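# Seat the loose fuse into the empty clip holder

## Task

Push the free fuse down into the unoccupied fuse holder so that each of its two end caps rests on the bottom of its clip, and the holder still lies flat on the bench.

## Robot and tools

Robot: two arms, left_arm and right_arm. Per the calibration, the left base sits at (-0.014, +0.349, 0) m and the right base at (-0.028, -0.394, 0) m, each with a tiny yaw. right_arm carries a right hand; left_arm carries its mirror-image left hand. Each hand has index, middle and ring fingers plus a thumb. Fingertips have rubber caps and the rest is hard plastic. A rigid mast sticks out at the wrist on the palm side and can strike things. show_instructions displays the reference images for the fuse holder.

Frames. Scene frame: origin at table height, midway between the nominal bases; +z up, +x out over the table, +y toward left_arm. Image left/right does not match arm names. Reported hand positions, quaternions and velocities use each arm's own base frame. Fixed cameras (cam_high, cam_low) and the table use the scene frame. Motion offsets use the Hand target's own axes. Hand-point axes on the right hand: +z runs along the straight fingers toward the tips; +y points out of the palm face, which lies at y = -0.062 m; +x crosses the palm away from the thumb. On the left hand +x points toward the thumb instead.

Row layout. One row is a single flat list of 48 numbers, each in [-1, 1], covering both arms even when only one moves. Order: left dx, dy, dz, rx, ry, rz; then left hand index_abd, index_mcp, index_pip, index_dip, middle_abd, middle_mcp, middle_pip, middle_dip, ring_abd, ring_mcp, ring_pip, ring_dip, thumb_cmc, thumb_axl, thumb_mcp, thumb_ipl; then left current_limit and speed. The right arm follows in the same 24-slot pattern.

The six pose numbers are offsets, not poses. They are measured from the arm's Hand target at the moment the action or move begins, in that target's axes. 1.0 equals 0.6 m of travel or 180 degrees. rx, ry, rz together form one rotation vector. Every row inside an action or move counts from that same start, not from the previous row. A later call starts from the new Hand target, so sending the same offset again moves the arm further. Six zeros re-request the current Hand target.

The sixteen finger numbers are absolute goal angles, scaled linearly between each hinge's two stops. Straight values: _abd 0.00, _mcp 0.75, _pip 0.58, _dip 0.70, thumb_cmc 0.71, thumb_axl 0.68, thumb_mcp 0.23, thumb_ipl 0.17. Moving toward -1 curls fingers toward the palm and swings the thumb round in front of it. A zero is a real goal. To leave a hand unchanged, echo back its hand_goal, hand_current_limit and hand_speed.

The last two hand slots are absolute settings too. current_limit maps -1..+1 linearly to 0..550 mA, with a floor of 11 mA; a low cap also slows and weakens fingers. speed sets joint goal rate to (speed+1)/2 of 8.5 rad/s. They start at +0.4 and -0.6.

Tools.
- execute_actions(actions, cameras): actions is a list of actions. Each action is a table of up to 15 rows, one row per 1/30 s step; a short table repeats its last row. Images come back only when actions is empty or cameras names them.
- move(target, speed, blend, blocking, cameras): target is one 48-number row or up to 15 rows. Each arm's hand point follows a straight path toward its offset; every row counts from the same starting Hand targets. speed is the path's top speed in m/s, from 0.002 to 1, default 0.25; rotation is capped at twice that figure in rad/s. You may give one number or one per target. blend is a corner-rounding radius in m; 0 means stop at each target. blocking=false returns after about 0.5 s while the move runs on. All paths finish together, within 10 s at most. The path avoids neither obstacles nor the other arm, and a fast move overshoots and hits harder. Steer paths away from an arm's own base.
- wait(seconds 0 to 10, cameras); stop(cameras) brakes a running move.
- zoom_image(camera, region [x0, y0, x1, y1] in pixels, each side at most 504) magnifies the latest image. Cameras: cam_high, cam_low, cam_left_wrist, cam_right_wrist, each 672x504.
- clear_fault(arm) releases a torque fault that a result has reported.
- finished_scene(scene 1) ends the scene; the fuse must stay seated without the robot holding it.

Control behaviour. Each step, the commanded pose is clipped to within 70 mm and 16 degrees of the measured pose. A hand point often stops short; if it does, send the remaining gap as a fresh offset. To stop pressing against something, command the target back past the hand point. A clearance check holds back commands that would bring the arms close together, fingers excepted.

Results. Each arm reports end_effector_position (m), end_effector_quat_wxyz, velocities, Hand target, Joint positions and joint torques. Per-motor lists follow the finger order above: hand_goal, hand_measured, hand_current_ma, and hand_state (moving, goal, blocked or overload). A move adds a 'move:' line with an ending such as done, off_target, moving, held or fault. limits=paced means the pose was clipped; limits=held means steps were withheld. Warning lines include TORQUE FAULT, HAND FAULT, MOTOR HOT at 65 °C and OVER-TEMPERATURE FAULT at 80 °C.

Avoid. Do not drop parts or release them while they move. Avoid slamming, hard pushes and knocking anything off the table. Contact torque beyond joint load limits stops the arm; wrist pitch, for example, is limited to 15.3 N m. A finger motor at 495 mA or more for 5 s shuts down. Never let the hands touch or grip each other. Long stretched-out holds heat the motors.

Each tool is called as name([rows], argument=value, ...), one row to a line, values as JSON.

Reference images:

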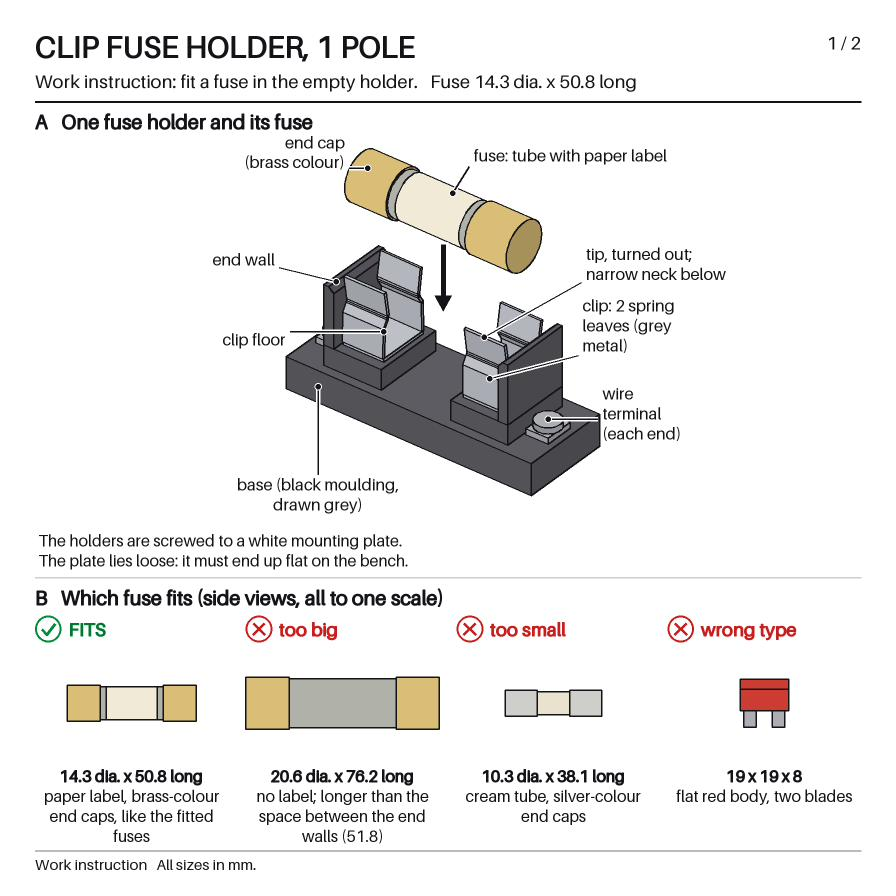

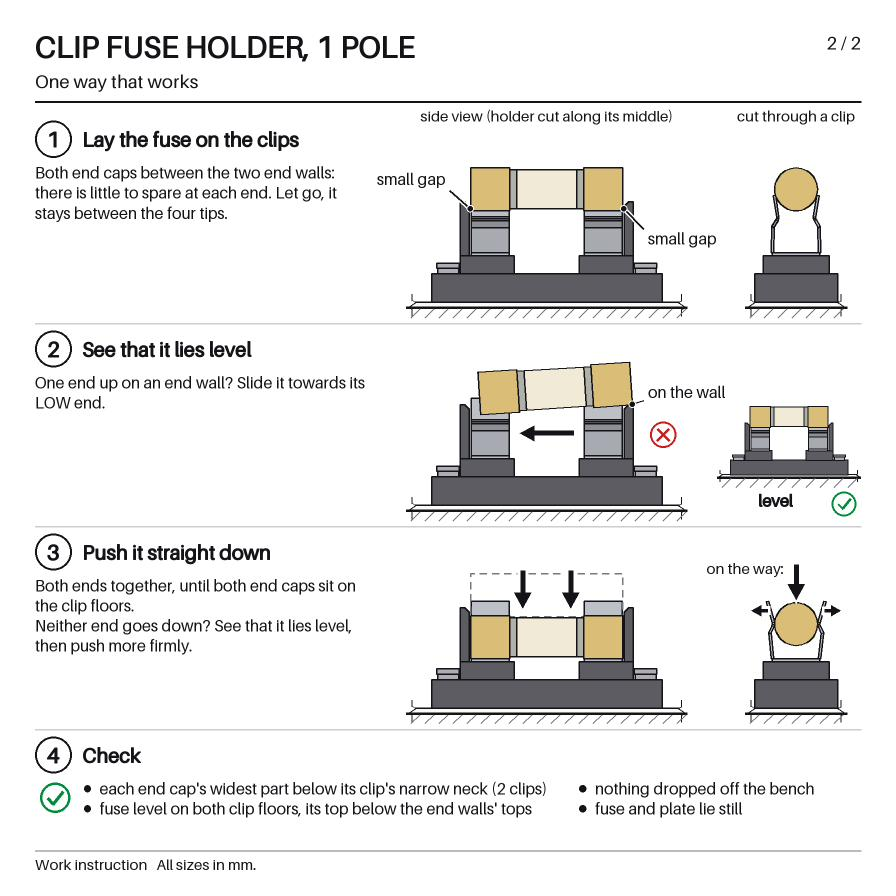

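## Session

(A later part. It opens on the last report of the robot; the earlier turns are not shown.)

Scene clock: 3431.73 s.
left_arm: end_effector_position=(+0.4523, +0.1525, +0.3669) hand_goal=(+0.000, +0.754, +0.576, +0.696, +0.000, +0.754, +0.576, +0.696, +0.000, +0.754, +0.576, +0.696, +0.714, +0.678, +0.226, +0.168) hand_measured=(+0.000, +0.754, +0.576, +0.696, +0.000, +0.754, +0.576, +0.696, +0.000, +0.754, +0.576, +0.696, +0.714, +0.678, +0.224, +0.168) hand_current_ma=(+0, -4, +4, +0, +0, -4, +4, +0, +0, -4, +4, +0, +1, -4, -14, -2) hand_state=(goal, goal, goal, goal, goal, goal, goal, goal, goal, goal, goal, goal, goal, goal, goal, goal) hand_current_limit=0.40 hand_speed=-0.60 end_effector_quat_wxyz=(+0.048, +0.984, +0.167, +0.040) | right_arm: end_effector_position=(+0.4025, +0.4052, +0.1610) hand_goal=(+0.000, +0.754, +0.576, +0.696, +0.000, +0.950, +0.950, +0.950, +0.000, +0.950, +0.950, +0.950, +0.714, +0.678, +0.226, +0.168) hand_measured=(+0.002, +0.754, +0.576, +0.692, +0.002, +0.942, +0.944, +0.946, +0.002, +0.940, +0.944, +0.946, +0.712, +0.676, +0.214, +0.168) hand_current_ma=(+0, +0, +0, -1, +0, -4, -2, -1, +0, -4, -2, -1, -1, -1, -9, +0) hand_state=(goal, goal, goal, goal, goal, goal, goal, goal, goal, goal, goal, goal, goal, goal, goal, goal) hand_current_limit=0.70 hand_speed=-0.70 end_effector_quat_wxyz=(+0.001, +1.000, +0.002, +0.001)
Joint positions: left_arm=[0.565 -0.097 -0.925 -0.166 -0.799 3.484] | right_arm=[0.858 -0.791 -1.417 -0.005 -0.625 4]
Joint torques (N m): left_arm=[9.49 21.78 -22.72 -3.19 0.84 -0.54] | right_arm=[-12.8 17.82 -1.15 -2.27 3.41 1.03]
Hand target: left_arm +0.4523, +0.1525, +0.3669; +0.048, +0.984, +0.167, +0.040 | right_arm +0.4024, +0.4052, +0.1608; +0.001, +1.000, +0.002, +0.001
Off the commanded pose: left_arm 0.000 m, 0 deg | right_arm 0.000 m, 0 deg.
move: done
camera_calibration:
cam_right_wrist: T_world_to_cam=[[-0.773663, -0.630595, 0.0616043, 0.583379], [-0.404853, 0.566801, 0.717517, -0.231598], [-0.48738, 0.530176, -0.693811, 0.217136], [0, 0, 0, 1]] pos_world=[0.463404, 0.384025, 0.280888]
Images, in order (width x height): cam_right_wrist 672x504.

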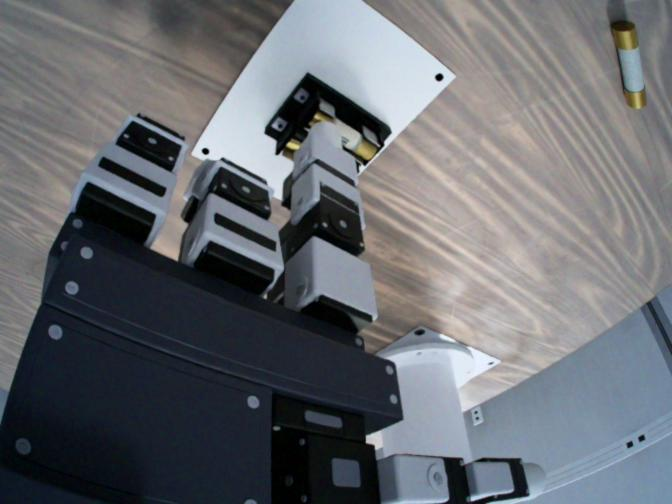

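move(target=[0,0,0,0,0,0,0,0.754,0.576,0.696,0,0.754,0.576,0.696,0,0.754,0.576,0.696,0.714,0.678,0.226,0.168,0.4,-0.6, 0,0,0.00167,0,0,0, 0,0.754,0.576,0.696,0,0.95,0.95,0.95,0,0.95,0.95,0.95,0.714,0.678,0.226,0.168,0.7,-0.7], speed=0.02)

move(target=[0,0,0,0,0,0,0,0.754,0.576,0.696,0,0.754,0.576,0.696,0,0.754,0.576,0.696,0.714,0.678,0.226,0.168,0.4,-0.6, 0,0,0.00167,0,0,0, 0,0.754,0.576,0.696,0,0.95,0.95,0.95,0,0.95,0.95,0.95,0.714,0.678,0.226,0.168,0.7,-0.7], speed=0.02, cameras=["cam_right_wrist"])

zoom_image(camera="cam_right_wrist", region=[260, 60, 380, 180])

Scene clock: 3451.80 s.
left_arm: end_effector_position=(+0.4523, +0.1525, +0.3669) hand_goal=(+0.000, +0.754, +0.576, +0.696, +0.000, +0.754, +0.576, +0.696, +0.000, +0.754, +0.576, +0.696, +0.714, +0.678, +0.226, +0.168) hand_measured=(+0.000, +0.754, +0.576, +0.696, +0.000, +0.754, +0.576, +0.696, +0.000, +0.754, +0.576, +0.696, +0.714, +0.678, +0.224, +0.168) hand_current_ma=(+0, -4, +4, +0, +0, -4, +4, +0, +0, -4, +4, +0, +1, -4, -14, -2) hand_state=(goal, goal, goal, goal, goal, goal, goal, goal, goal, goal, goal, goal, goal, goal, goal, goal) hand_current_limit=0.40 hand_speed=-0.60 end_effector_quat_wxyz=(+0.048, +0.984, +0.167, +0.040) | right_arm: end_effector_position=(+0.4025, +0.4053, +0.1604) hand_goal=(+0.000, +0.754, +0.576, +0.696, +0.000, +0.950, +0.950, +0.950, +0.000, +0.950, +0.950, +0.950, +0.714, +0.678, +0.226, +0.168) hand_measured=(+0.002, +0.754, +0.574, +0.688, +0.002, +0.942, +0.944, +0.946, +0.002, +0.940, +0.944, +0.946, +0.712, +0.676, +0.214, +0.168) hand_current_ma=(+0, +0, +0, -3, +0, -4, -2, -1, +0, -4, -2, -1, -1, -1, -9, +0) hand_state=(goal, goal, goal, goal, goal, goal, goal, goal, goal, goal, goal, goal, goal, goal, goal, goal) hand_current_limit=0.70 hand_speed=-0.70 end_effector_quat_wxyz=(+0.000, +1.000, +0.002, +0.002)
Joint positions: left_arm=[0.565 -0.097 -0.925 -0.166 -0.799 3.484] | right_arm=[0.858 -0.792 -1.417 -0.005 -0.624 4]
Joint torques (N m): left_arm=[10.45 21.27 -22.82 -3.15 0.72 -0.45] | right_arm=[-10.56 10.07 1.88 -3.2 3.73 1.08]
Hand target: left_arm +0.4523, +0.1525, +0.3669; +0.048, +0.984, +0.167, +0.040 | right_arm +0.4024, +0.4052, +0.1598; +0.001, +1.000, +0.002, +0.001
Off the commanded pose: left_arm 0.000 m, 0 deg | right_arm 0.001 m, 0 deg.
move: done

Scene clock: 3452.50 s.
left_arm: end_effector_position=(+0.4523, +0.1525, +0.3669) hand_goal=(+0.000, +0.754, +0.576, +0.696, +0.000, +0.754, +0.576, +0.696, +0.000, +0.754, +0.576, +0.696, +0.714, +0.678, +0.226, +0.168) hand_measured=(+0.000, +0.754, +0.576, +0.696, +0.000, +0.754, +0.576, +0.696, +0.000, +0.754, +0.576, +0.696, +0.714, +0.678, +0.224, +0.168) hand_current_ma=(+0, -4, +4, +0, +0, -4, +4, +0, +0, -4, +4, +0, +1, -4, -14, -2) hand_state=(goal, goal, goal, goal, goal, goal, goal, goal, goal, goal, goal, goal, goal, goal, goal, goal) hand_current_limit=0.40 hand_speed=-0.60 end_effector_quat_wxyz=(+0.048, +0.984, +0.167, +0.040) | right_arm: end_effector_position=(+0.4026, +0.4054, +0.1597) hand_goal=(+0.000, +0.754, +0.576, +0.696, +0.000, +0.950, +0.950, +0.950, +0.000, +0.950, +0.950, +0.950, +0.714, +0.678, +0.226, +0.168) hand_measured=(+0.004, +0.754, +0.574, +0.686, +0.002, +0.942, +0.944, +0.946, +0.002, +0.940, +0.944, +0.946, +0.712, +0.676, +0.214, +0.168) hand_current_ma=(+1, +0, +0, -5, +0, -4, -2, -1, +0, -4, -2, -1, -1, -1, -9, +0) hand_state=(goal, goal, goal, goal, goal, goal, goal, goal, goal, goal, goal, goal, goal, goal, goal, goal) hand_current_limit=0.70 hand_speed=-0.70 end_effector_quat_wxyz=(+0.000, +1.000, +0.002, +0.002)
Joint positions: left_arm=[0.565 -0.097 -0.925 -0.166 -0.799 3.484] | right_arm=[0.858 -0.793 -1.417 -0.005 -0.622 4]
Joint torques (N m): left_arm=[10.92 21.3 -22.7 -3.01 0.77 -0.46] | right_arm=[-11.38 2.75 3.72 -3.7 3.91 1.06]
Hand target: left_arm +0.4523, +0.1525, +0.3669; +0.048, +0.984, +0.167, +0.040 | right_arm +0.4024, +0.4052, +0.1588; +0.001, +1.000, +0.002, +0.001
Off the commanded pose: left_arm 0.000 m, 0 deg | right_arm 0.001 m, 0 deg.
move: done
camera_calibration:
cam_right_wrist: T_world_to_cam=[[-0.773682, -0.630682, 0.0604672, 0.583817], [-0.405384, 0.566116, 0.717758, -0.230224], [-0.486909, 0.530804, -0.693662, 0.215735], [0, 0, 0, 1]] pos_world=[0.463403, 0.384024, 0.27959]
Images, in order (width x height): cam_right_wrist 672x504.

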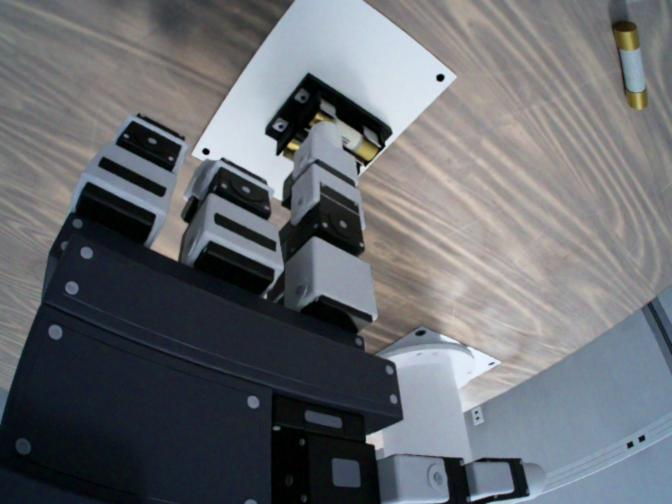

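Scaled by 4.200 from the camera's 672x504 image, which has a finer 960x720 frame.

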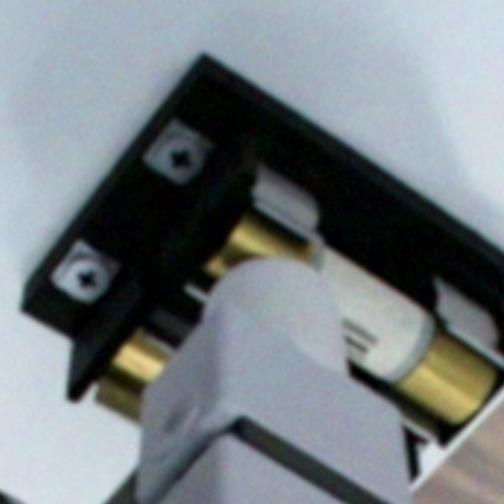

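move([
  [0,0,0,0,0,0,0,0.754,0.576,0.696,0,0.754,0.576,0.696,0,0.754,0.576,0.696,0.714,0.678,0.226,0.168,0.4,-0.6, 0,0,-0.0155,0,0,0, 0,0.754,0.576,0.696,0,0.95,0.95,0.95,0,0.95,0.95,0.95,0.714,0.678,0.226,0.168,0.7,-0.7],
  [0,0,0,0,0,0,0,0.754,0.576,0.696,0,0.754,0.576,0.696,0,0.754,0.576,0.696,0.714,0.678,0.226,0.168,0.4,-0.6, -0.0467,0,-0.0155,0,0,0, 0,0.754,0.576,0.696,0,0.95,0.95,0.95,0,0.95,0.95,0.95,0.714,0.678,0.226,0.168,0.7,-0.7],
  [0,0,0,0,0,0,0,0.754,0.576,0.696,0,0.754,0.576,0.696,0,0.754,0.576,0.696,0.714,0.678,0.226,0.168,0.4,-0.6, -0.0467,0,-0.006,0,0,0, 0,0.754,0.576,0.696,0,0.95,0.95,0.95,0,0.95,0.95,0.95,0.714,0.678,0.226,0.168,0.7,-0.7],
], speed=0.04, cameras=["cam_right_wrist","cam_low"])

zoom_image(camera="cam_right_wrist", region=[250, 60, 370, 180])

zoom_image(camera="cam_low", region=[368, 233, 408, 273])

Scene clock: 3473.00 s.
left_arm: end_effector_position=(+0.4523, +0.1525, +0.3669) hand_goal=(+0.000, +0.754, +0.576, +0.696, +0.000, +0.754, +0.576, +0.696, +0.000, +0.754, +0.576, +0.696, +0.714, +0.678, +0.226, +0.168) hand_measured=(+0.000, +0.754, +0.576, +0.696, +0.000, +0.754, +0.576, +0.696, +0.000, +0.754, +0.576, +0.696, +0.714, +0.678, +0.224, +0.168) hand_current_ma=(+0, -4, +4, +0, +0, -4, +4, +0, +0, -4, +4, +0, +1, -4, -14, -2) hand_state=(goal, goal, goal, goal, goal, goal, goal, goal, goal, goal, goal, goal, goal, goal, goal, goal) hand_current_limit=0.40 hand_speed=-0.60 end_effector_quat_wxyz=(+0.048, +0.984, +0.167, +0.040) | right_arm: end_effector_position=(+0.3744, +0.4051, +0.1624) hand_goal=(+0.000, +0.754, +0.576, +0.696, +0.000, +0.950, +0.950, +0.950, +0.000, +0.950, +0.950, +0.950, +0.714, +0.678, +0.226, +0.168) hand_measured=(+0.000, +0.756, +0.574, +0.694, +0.002, +0.942, +0.944, +0.946, +0.002, +0.940, +0.944, +0.946, +0.712, +0.676, +0.214, +0.168) hand_current_ma=(+0, +0, +0, -1, +0, -4, -2, -1, +0, -4, -2, -1, -1, -1, -9, +0) hand_state=(goal, goal, goal, goal, goal, goal, goal, goal, goal, goal, goal, goal, goal, goal, goal, goal) hand_current_limit=0.70 hand_speed=-0.70 end_effector_quat_wxyz=(+0.001, +1.000, +0.002, +0.001)
Joint positions: left_arm=[0.565 -0.097 -0.925 -0.166 -0.799 3.484] | right_arm=[0.891 -0.751 -1.351 -0.005 -0.6 4.033]
Joint torques (N m): left_arm=[9.99 21.15 -23.07 -3.28 0.85 -0.47] | right_arm=[11.95 43.61 -13.17 -2.66 2.28 1.4]
Hand target: left_arm +0.4523, +0.1525, +0.3669; +0.048, +0.984, +0.167, +0.040 | right_arm +0.3744, +0.4050, +0.1623; +0.001, +1.000, +0.002, +0.001
Off the commanded pose: left_arm 0.000 m, 0 deg | right_arm 0.000 m, 0 deg.
move: done
camera_calibration:
cam_right_wrist: T_world_to_cam=[[-0.773671, -0.630551, 0.0619568, 0.561315], [-0.404622, 0.566964, 0.717519, -0.244028], [-0.48756, 0.530054, -0.693778, 0.204634], [0, 0, 0, 1]] pos_world=[0.435305, 0.383826, 0.282288]
Images, in order (width x height): cam_low 672x504, cam_right_wrist 672x504.

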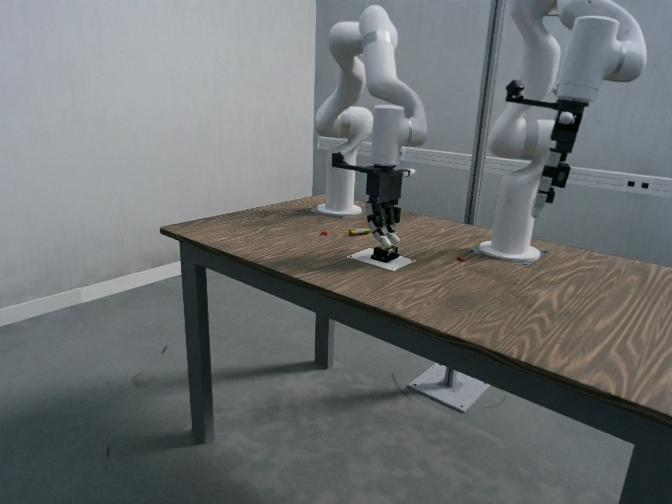

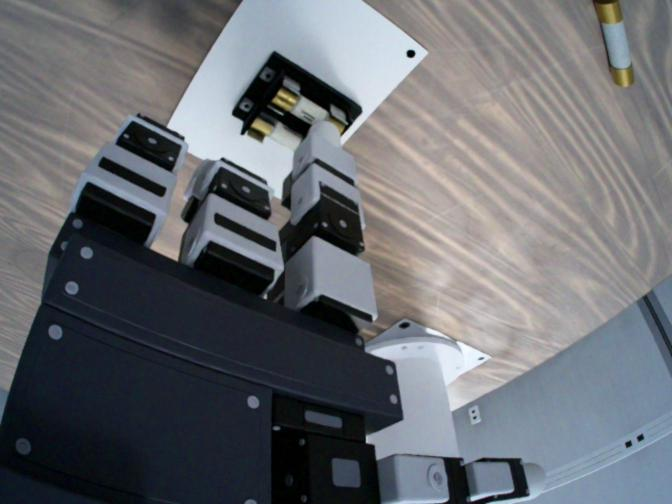

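Scaled by 4.200 from the camera's 672x504 image, which has a finer 960x720 frame.

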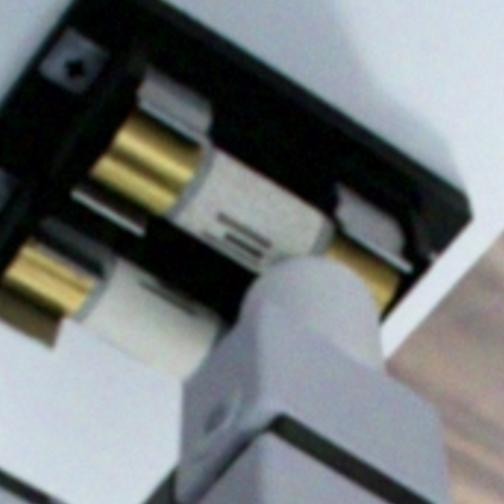

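Scaled by 12.600 from the camera's 672x504 image, which has a finer 960x720 frame.

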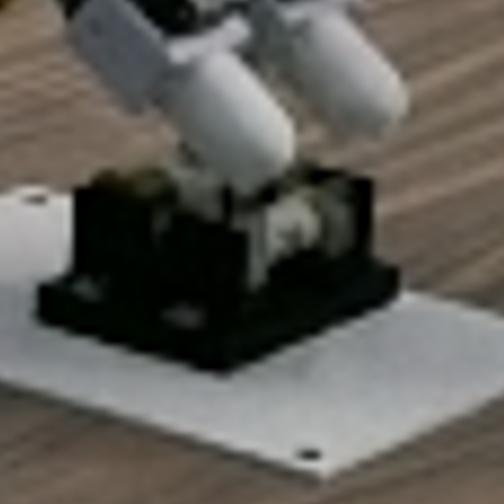

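move(target=[0,0,0,0,0,0,0,0.754,0.576,0.696,0,0.754,0.576,0.696,0,0.754,0.576,0.696,0.714,0.678,0.226,0.168,0.4,-0.6, 0,0,0.0025,0,0,0, 0,0.754,0.576,0.696,0,0.95,0.95,0.95,0,0.95,0.95,0.95,0.714,0.678,0.226,0.168,0.7,-0.7], speed=0.02)

move(target=[0,0,0,0,0,0,0,0.754,0.576,0.696,0,0.754,0.576,0.696,0,0.754,0.576,0.696,0.714,0.678,0.226,0.168,0.4,-0.6, 0,0,0.00167,0,0,0, 0,0.754,0.576,0.696,0,0.95,0.95,0.95,0,0.95,0.95,0.95,0.714,0.678,0.226,0.168,0.7,-0.7], speed=0.02)

move(target=[0,0,0,0,0,0,0,0.754,0.576,0.696,0,0.754,0.576,0.696,0,0.754,0.576,0.696,0.714,0.678,0.226,0.168,0.4,-0.6, 0,0,0.00133,0,0,0, 0,0.754,0.576,0.696,0,0.95,0.95,0.95,0,0.95,0.95,0.95,0.714,0.678,0.226,0.168,0.7,-0.7], speed=0.02, cameras=["cam_right_wrist"])

zoom_image(camera="cam_right_wrist", region=[250, 60, 370, 180])

Scene clock: 3490.77 s.
left_arm: end_effector_position=(+0.4523, +0.1525, +0.3669) hand_goal=(+0.000, +0.754, +0.576, +0.696, +0.000, +0.754, +0.576, +0.696, +0.000, +0.754, +0.576, +0.696, +0.714, +0.678, +0.226, +0.168) hand_measured=(+0.000, +0.754, +0.576, +0.696, +0.000, +0.754, +0.576, +0.696, +0.000, +0.754, +0.576, +0.696, +0.714, +0.678, +0.224, +0.168) hand_current_ma=(+0, -4, +4, +0, +0, -4, +4, +0, +0, -4, +4, +0, +1, -4, -14, -2) hand_state=(goal, goal, goal, goal, goal, goal, goal, goal, goal, goal, goal, goal, goal, goal, goal, goal) hand_current_limit=0.40 hand_speed=-0.60 end_effector_quat_wxyz=(+0.048, +0.984, +0.167, +0.040) | right_arm: end_effector_position=(+0.3744, +0.4051, +0.1609) hand_goal=(+0.000, +0.754, +0.576, +0.696, +0.000, +0.950, +0.950, +0.950, +0.000, +0.950, +0.950, +0.950, +0.714, +0.678, +0.226, +0.168) hand_measured=(+0.000, +0.754, +0.574, +0.694, +0.002, +0.942, +0.944, +0.946, +0.002, +0.940, +0.944, +0.946, +0.712, +0.676, +0.214, +0.168) hand_current_ma=(+0, +0, +0, -1, +0, -4, -2, -1, +0, -4, -2, -1, -1, -1, -9, +0) hand_state=(goal, goal, goal, goal, goal, goal, goal, goal, goal, goal, goal, goal, goal, goal, goal, goal) hand_current_limit=0.70 hand_speed=-0.70 end_effector_quat_wxyz=(+0.001, +1.000, +0.002, +0.001)
Joint positions: left_arm=[0.565 -0.097 -0.925 -0.166 -0.799 3.484] | right_arm=[0.891 -0.753 -1.351 -0.005 -0.597 4.033]
Joint torques (N m): left_arm=[9.76 22.3 -22.97 -3.04 0.82 -0.58] | right_arm=[9.46 29.18 -8.19 -3.12 2.86 1.32]
Hand target: left_arm +0.4523, +0.1525, +0.3669; +0.048, +0.984, +0.167, +0.040 | right_arm +0.3744, +0.4050, +0.1608; +0.001, +1.000, +0.002, +0.001
Off the commanded pose: left_arm 0.000 m, 0 deg | right_arm 0.000 m, 0 deg.
move: done

Scene clock: 3491.47 s.
left_arm: end_effector_position=(+0.4523, +0.1525, +0.3669) hand_goal=(+0.000, +0.754, +0.576, +0.696, +0.000, +0.754, +0.576, +0.696, +0.000, +0.754, +0.576, +0.696, +0.714, +0.678, +0.226, +0.168) hand_measured=(+0.000, +0.754, +0.576, +0.696, +0.000, +0.754, +0.576, +0.696, +0.000, +0.754, +0.576, +0.696, +0.714, +0.678, +0.224, +0.168) hand_current_ma=(+0, -4, +4, +0, +0, -4, +4, +0, +0, -4, +4, +0, +1, -4, -14, -2) hand_state=(goal, goal, goal, goal, goal, goal, goal, goal, goal, goal, goal, goal, goal, goal, goal, goal) hand_current_limit=0.40 hand_speed=-0.60 end_effector_quat_wxyz=(+0.048, +0.984, +0.167, +0.040) | right_arm: end_effector_position=(+0.3744, +0.4051, +0.1601) hand_goal=(+0.000, +0.754, +0.576, +0.696, +0.000, +0.950, +0.950, +0.950, +0.000, +0.950, +0.950, +0.950, +0.714, +0.678, +0.226, +0.168) hand_measured=(+0.000, +0.754, +0.574, +0.690, +0.002, +0.942, +0.944, +0.946, +0.002, +0.940, +0.944, +0.946, +0.712, +0.676, +0.214, +0.168) hand_current_ma=(+0, +0, +0, -2, +0, -4, -2, -1, +0, -4, -2, -1, -1, -1, -9, +0) hand_state=(goal, goal, goal, goal, goal, goal, goal, goal, goal, goal, goal, goal, goal, goal, goal, goal) hand_current_limit=0.70 hand_speed=-0.70 end_effector_quat_wxyz=(+0.001, +1.000, +0.002, +0.001)
Joint positions: left_arm=[0.565 -0.097 -0.925 -0.166 -0.799 3.484] | right_arm=[0.891 -0.754 -1.351 -0.005 -0.596 4.033]
Joint torques (N m): left_arm=[9.71 20.7 -22.55 -3.2 0.81 -0.56] | right_arm=[6.03 14.74 -3.59 -3.04 3.27 1.3]
Hand target: left_arm +0.4523, +0.1525, +0.3669; +0.048, +0.984, +0.167, +0.040 | right_arm +0.3744, +0.4050, +0.1598; +0.001, +1.000, +0.002, +0.001
Off the commanded pose: left_arm 0.000 m, 0 deg | right_arm 0.000 m, 0 deg.
move: done

Scene clock: 3492.17 s.
left_arm: end_effector_position=(+0.4523, +0.1525, +0.3669) hand_goal=(+0.000, +0.754, +0.576, +0.696, +0.000, +0.754, +0.576, +0.696, +0.000, +0.754, +0.576, +0.696, +0.714, +0.678, +0.226, +0.168) hand_measured=(+0.000, +0.754, +0.576, +0.696, +0.000, +0.754, +0.576, +0.696, +0.000, +0.754, +0.576, +0.696, +0.714, +0.678, +0.224, +0.168) hand_current_ma=(+0, -4, +4, +0, +0, -4, +4, +0, +0, -4, +4, +0, +1, -4, -14, -2) hand_state=(goal, goal, goal, goal, goal, goal, goal, goal, goal, goal, goal, goal, goal, goal, goal, goal) hand_current_limit=0.40 hand_speed=-0.60 end_effector_quat_wxyz=(+0.048, +0.984, +0.167, +0.040) | right_arm: end_effector_position=(+0.3745, +0.4052, +0.1596) hand_goal=(+0.000, +0.754, +0.576, +0.696, +0.000, +0.950, +0.950, +0.950, +0.000, +0.950, +0.950, +0.950, +0.714, +0.678, +0.226, +0.168) hand_measured=(+0.002, +0.754, +0.574, +0.688, +0.002, +0.942, +0.944, +0.946, +0.002, +0.940, +0.944, +0.946, +0.712, +0.676, +0.214, +0.168) hand_current_ma=(+0, +0, +0, -4, +0, -4, -2, -1, +0, -4, -2, -1, -1, -1, -9, +0) hand_state=(goal, goal, goal, goal, goal, goal, goal, goal, goal, goal, goal, goal, goal, goal, goal, goal) hand_current_limit=0.70 hand_speed=-0.70 end_effector_quat_wxyz=(+0.000, +1.000, +0.002, +0.002)
Joint positions: left_arm=[0.565 -0.097 -0.925 -0.166 -0.799 3.484] | right_arm=[0.891 -0.755 -1.351 -0.005 -0.594 4.033]
Joint torques (N m): left_arm=[9.14 21.9 -22.73 -3.07 0.85 -0.56] | right_arm=[4.5 7.86 1.31 -2.81 3.7 1.18]
Hand target: left_arm +0.4523, +0.1525, +0.3669; +0.048, +0.984, +0.167, +0.040 | right_arm +0.3744, +0.4050, +0.1590; +0.001, +1.000, +0.002, +0.001
Off the commanded pose: left_arm 0.000 m, 0 deg | right_arm 0.001 m, 0 deg.
move: done
camera_calibration:
cam_right_wrist: T_world_to_cam=[[-0.773684, -0.630627, 0.0610188, 0.561924], [-0.405082, 0.566417, 0.717691, -0.241675], [-0.487157, 0.530548, -0.693683, 0.202297], [0, 0, 0, 1]] pos_world=[0.435404, 0.383925, 0.27949]
Images, in order (width x height): cam_right_wrist 672x504.

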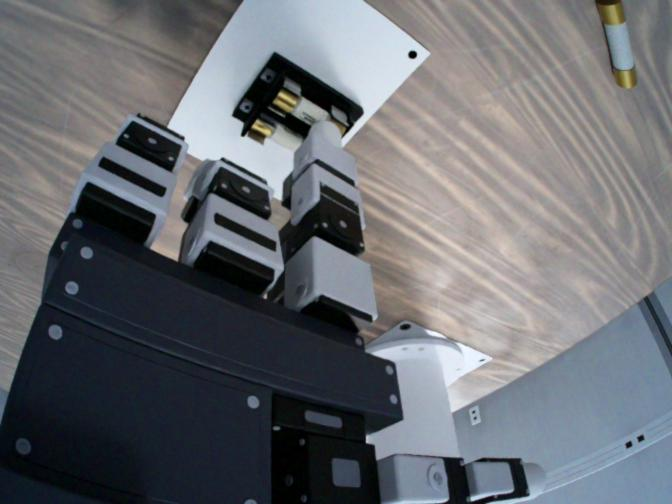

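Scaled by 4.200 from the camera's 672x504 image, which has a finer 960x720 frame.

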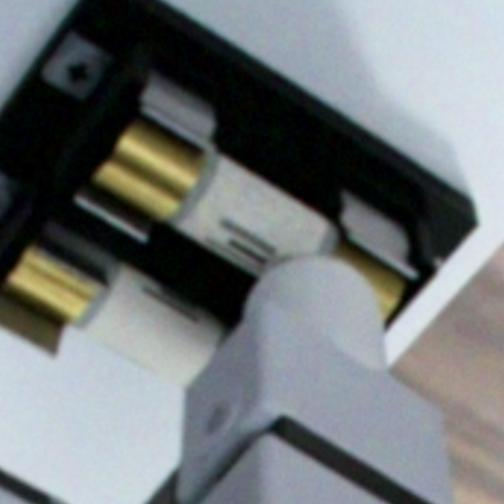

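move(target=[0,0,0,0,0,0,0,0.754,0.576,0.696,0,0.754,0.576,0.696,0,0.754,0.576,0.696,0.714,0.678,0.226,0.168,0.4,-0.6, 0,0,0.00167,0,0,0, 0,0.754,0.576,0.696,0,0.95,0.95,0.95,0,0.95,0.95,0.95,0.714,0.678,0.226,0.168,0.7,-0.7], speed=0.02)

Scene clock: 3505.43 s.
left_arm: end_effector_position=(+0.4523, +0.1525, +0.3669) hand_goal=(+0.000, +0.754, +0.576, +0.696, +0.000, +0.754, +0.576, +0.696, +0.000, +0.754, +0.576, +0.696, +0.714, +0.678, +0.226, +0.168) hand_measured=(+0.000, +0.754, +0.576, +0.696, +0.000, +0.754, +0.576, +0.696, +0.000, +0.754, +0.576, +0.696, +0.714, +0.678, +0.224, +0.168) hand_current_ma=(+0, -4, +4, +0, +0, -4, +4, +0, +0, -4, +4, +0, +1, -4, -14, -2) hand_state=(goal, goal, goal, goal, goal, goal, goal, goal, goal, goal, goal, goal, goal, goal, goal, goal) hand_current_limit=0.40 hand_speed=-0.60 end_effector_quat_wxyz=(+0.048, +0.984, +0.167, +0.040) | right_arm: end_effector_position=(+0.3746, +0.4053, +0.1588) hand_goal=(+0.000, +0.754, +0.576, +0.696, +0.000, +0.950, +0.950, +0.950, +0.000, +0.950, +0.950, +0.950, +0.714, +0.678, +0.226, +0.168) hand_measured=(+0.004, +0.754, +0.574, +0.684, +0.002, +0.942, +0.944, +0.946, +0.002, +0.940, +0.944, +0.946, +0.712, +0.676, +0.214, +0.168) hand_current_ma=(+1, +0, +0, -6, +0, -4, -2, -1, +0, -4, -2, -1, -1, -1, -9, +0) hand_state=(goal, goal, goal, goal, goal, goal, goal, goal, goal, goal, goal, goal, goal, goal, goal, goal) hand_current_limit=0.70 hand_speed=-0.70 end_effector_quat_wxyz=(+0.000, +1.000, +0.002, +0.002)
Joint positions: left_arm=[0.565 -0.097 -0.925 -0.166 -0.799 3.484] | right_arm=[0.891 -0.756 -1.351 -0.005 -0.593 4.033]
Joint torques (N m): left_arm=[10.02 22.45 -22.61 -3.03 0.86 -0.64] | right_arm=[-7.69 1.44 4.3 -3.72 3.72 1.26]
Hand target: left_arm +0.4523, +0.1525, +0.3669; +0.048, +0.984, +0.167, +0.040 | right_arm +0.3744, +0.4050, +0.1580; +0.001, +1.000, +0.002, +0.001
Off the commanded pose: left_arm 0.000 m, 0 deg | right_arm 0.001 m, 0 deg.
move: done

move(target=[0,0,0,0,0,0,0,0.754,0.576,0.696,0,0.754,0.576,0.696,0,0.754,0.576,0.696,0.714,0.678,0.226,0.168,0.4,-0.6, 0,0,0.00133,0,0,0, 0,0.754,0.576,0.696,0,0.95,0.95,0.95,0,0.95,0.95,0.95,0.714,0.678,0.226,0.168,0.7,-0.7], speed=0.02, cameras=["cam_right_wrist"])

zoom_image(camera="cam_right_wrist", region=[250, 60, 370, 180])

Scene clock: 3521.23 s.
left_arm: end_effector_position=(+0.4523, +0.1525, +0.3669) hand_goal=(+0.000, +0.754, +0.576, +0.696, +0.000, +0.754, +0.576, +0.696, +0.000, +0.754, +0.576, +0.696, +0.714, +0.678, +0.226, +0.168) hand_measured=(+0.000, +0.754, +0.576, +0.696, +0.000, +0.754, +0.576, +0.696, +0.000, +0.754, +0.576, +0.696, +0.714, +0.678, +0.224, +0.168) hand_current_ma=(+0, -4, +4, +0, +0, -4, +4, +0, +0, -4, +4, +0, +1, -4, -14, -2) hand_state=(goal, goal, goal, goal, goal, goal, goal, goal, goal, goal, goal, goal, goal, goal, goal, goal) hand_current_limit=0.40 hand_speed=-0.60 end_effector_quat_wxyz=(+0.048, +0.984, +0.167, +0.040) | right_arm: end_effector_position=(+0.3745, +0.4052, +0.1579) hand_goal=(+0.000, +0.754, +0.576, +0.696, +0.000, +0.950, +0.950, +0.950, +0.000, +0.950, +0.950, +0.950, +0.714, +0.678, +0.226, +0.168) hand_measured=(+0.006, +0.756, +0.574, +0.684, +0.002, +0.942, +0.944, +0.946, +0.002, +0.940, +0.944, +0.946, +0.712, +0.676, +0.214, +0.168) hand_current_ma=(+1, +0, +0, -6, +0, -4, -2, -1, +0, -4, -2, -1, -1, -1, -9, +0) hand_state=(goal, goal, goal, goal, goal, goal, goal, goal, goal, goal, goal, goal, goal, goal, goal, goal) hand_current_limit=0.70 hand_speed=-0.70 end_effector_quat_wxyz=(+0.000, +1.000, +0.002, +0.002)
Joint positions: left_arm=[0.565 -0.097 -0.925 -0.166 -0.799 3.484] | right_arm=[0.891 -0.758 -1.351 -0.005 -0.591 4.033]
Joint torques (N m): left_arm=[9.66 22 -22.85 -2.83 0.91 -0.6] | right_arm=[-8.49 5.86 1.24 -3.53 3.81 1.26]
Hand target: left_arm +0.4523, +0.1525, +0.3669; +0.048, +0.984, +0.167, +0.040 | right_arm +0.3744, +0.4050, +0.1572; +0.001, +1.000, +0.002, +0.001
Off the commanded pose: left_arm 0.000 m, 0 deg | right_arm 0.001 m, 0 deg.
move: done
camera_calibration:
cam_right_wrist: T_world_to_cam=[[-0.773696, -0.630621, 0.0609204, 0.562058], [-0.40515, 0.5664, 0.717666, -0.240411], [-0.487081, 0.530574, -0.693717, 0.201084], [0, 0, 0, 1]] pos_world=[0.435404, 0.383925, 0.277789]
Images, in order (width x height): cam_right_wrist 672x504.

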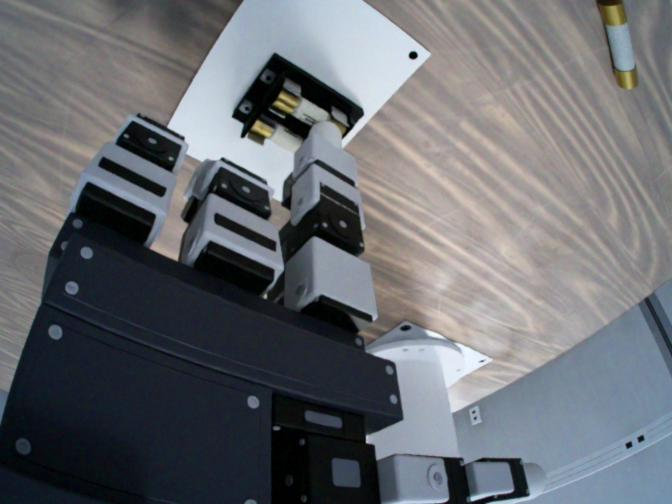

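Scaled by 4.200 from the camera's 672x504 image, which has a finer 960x720 frame.

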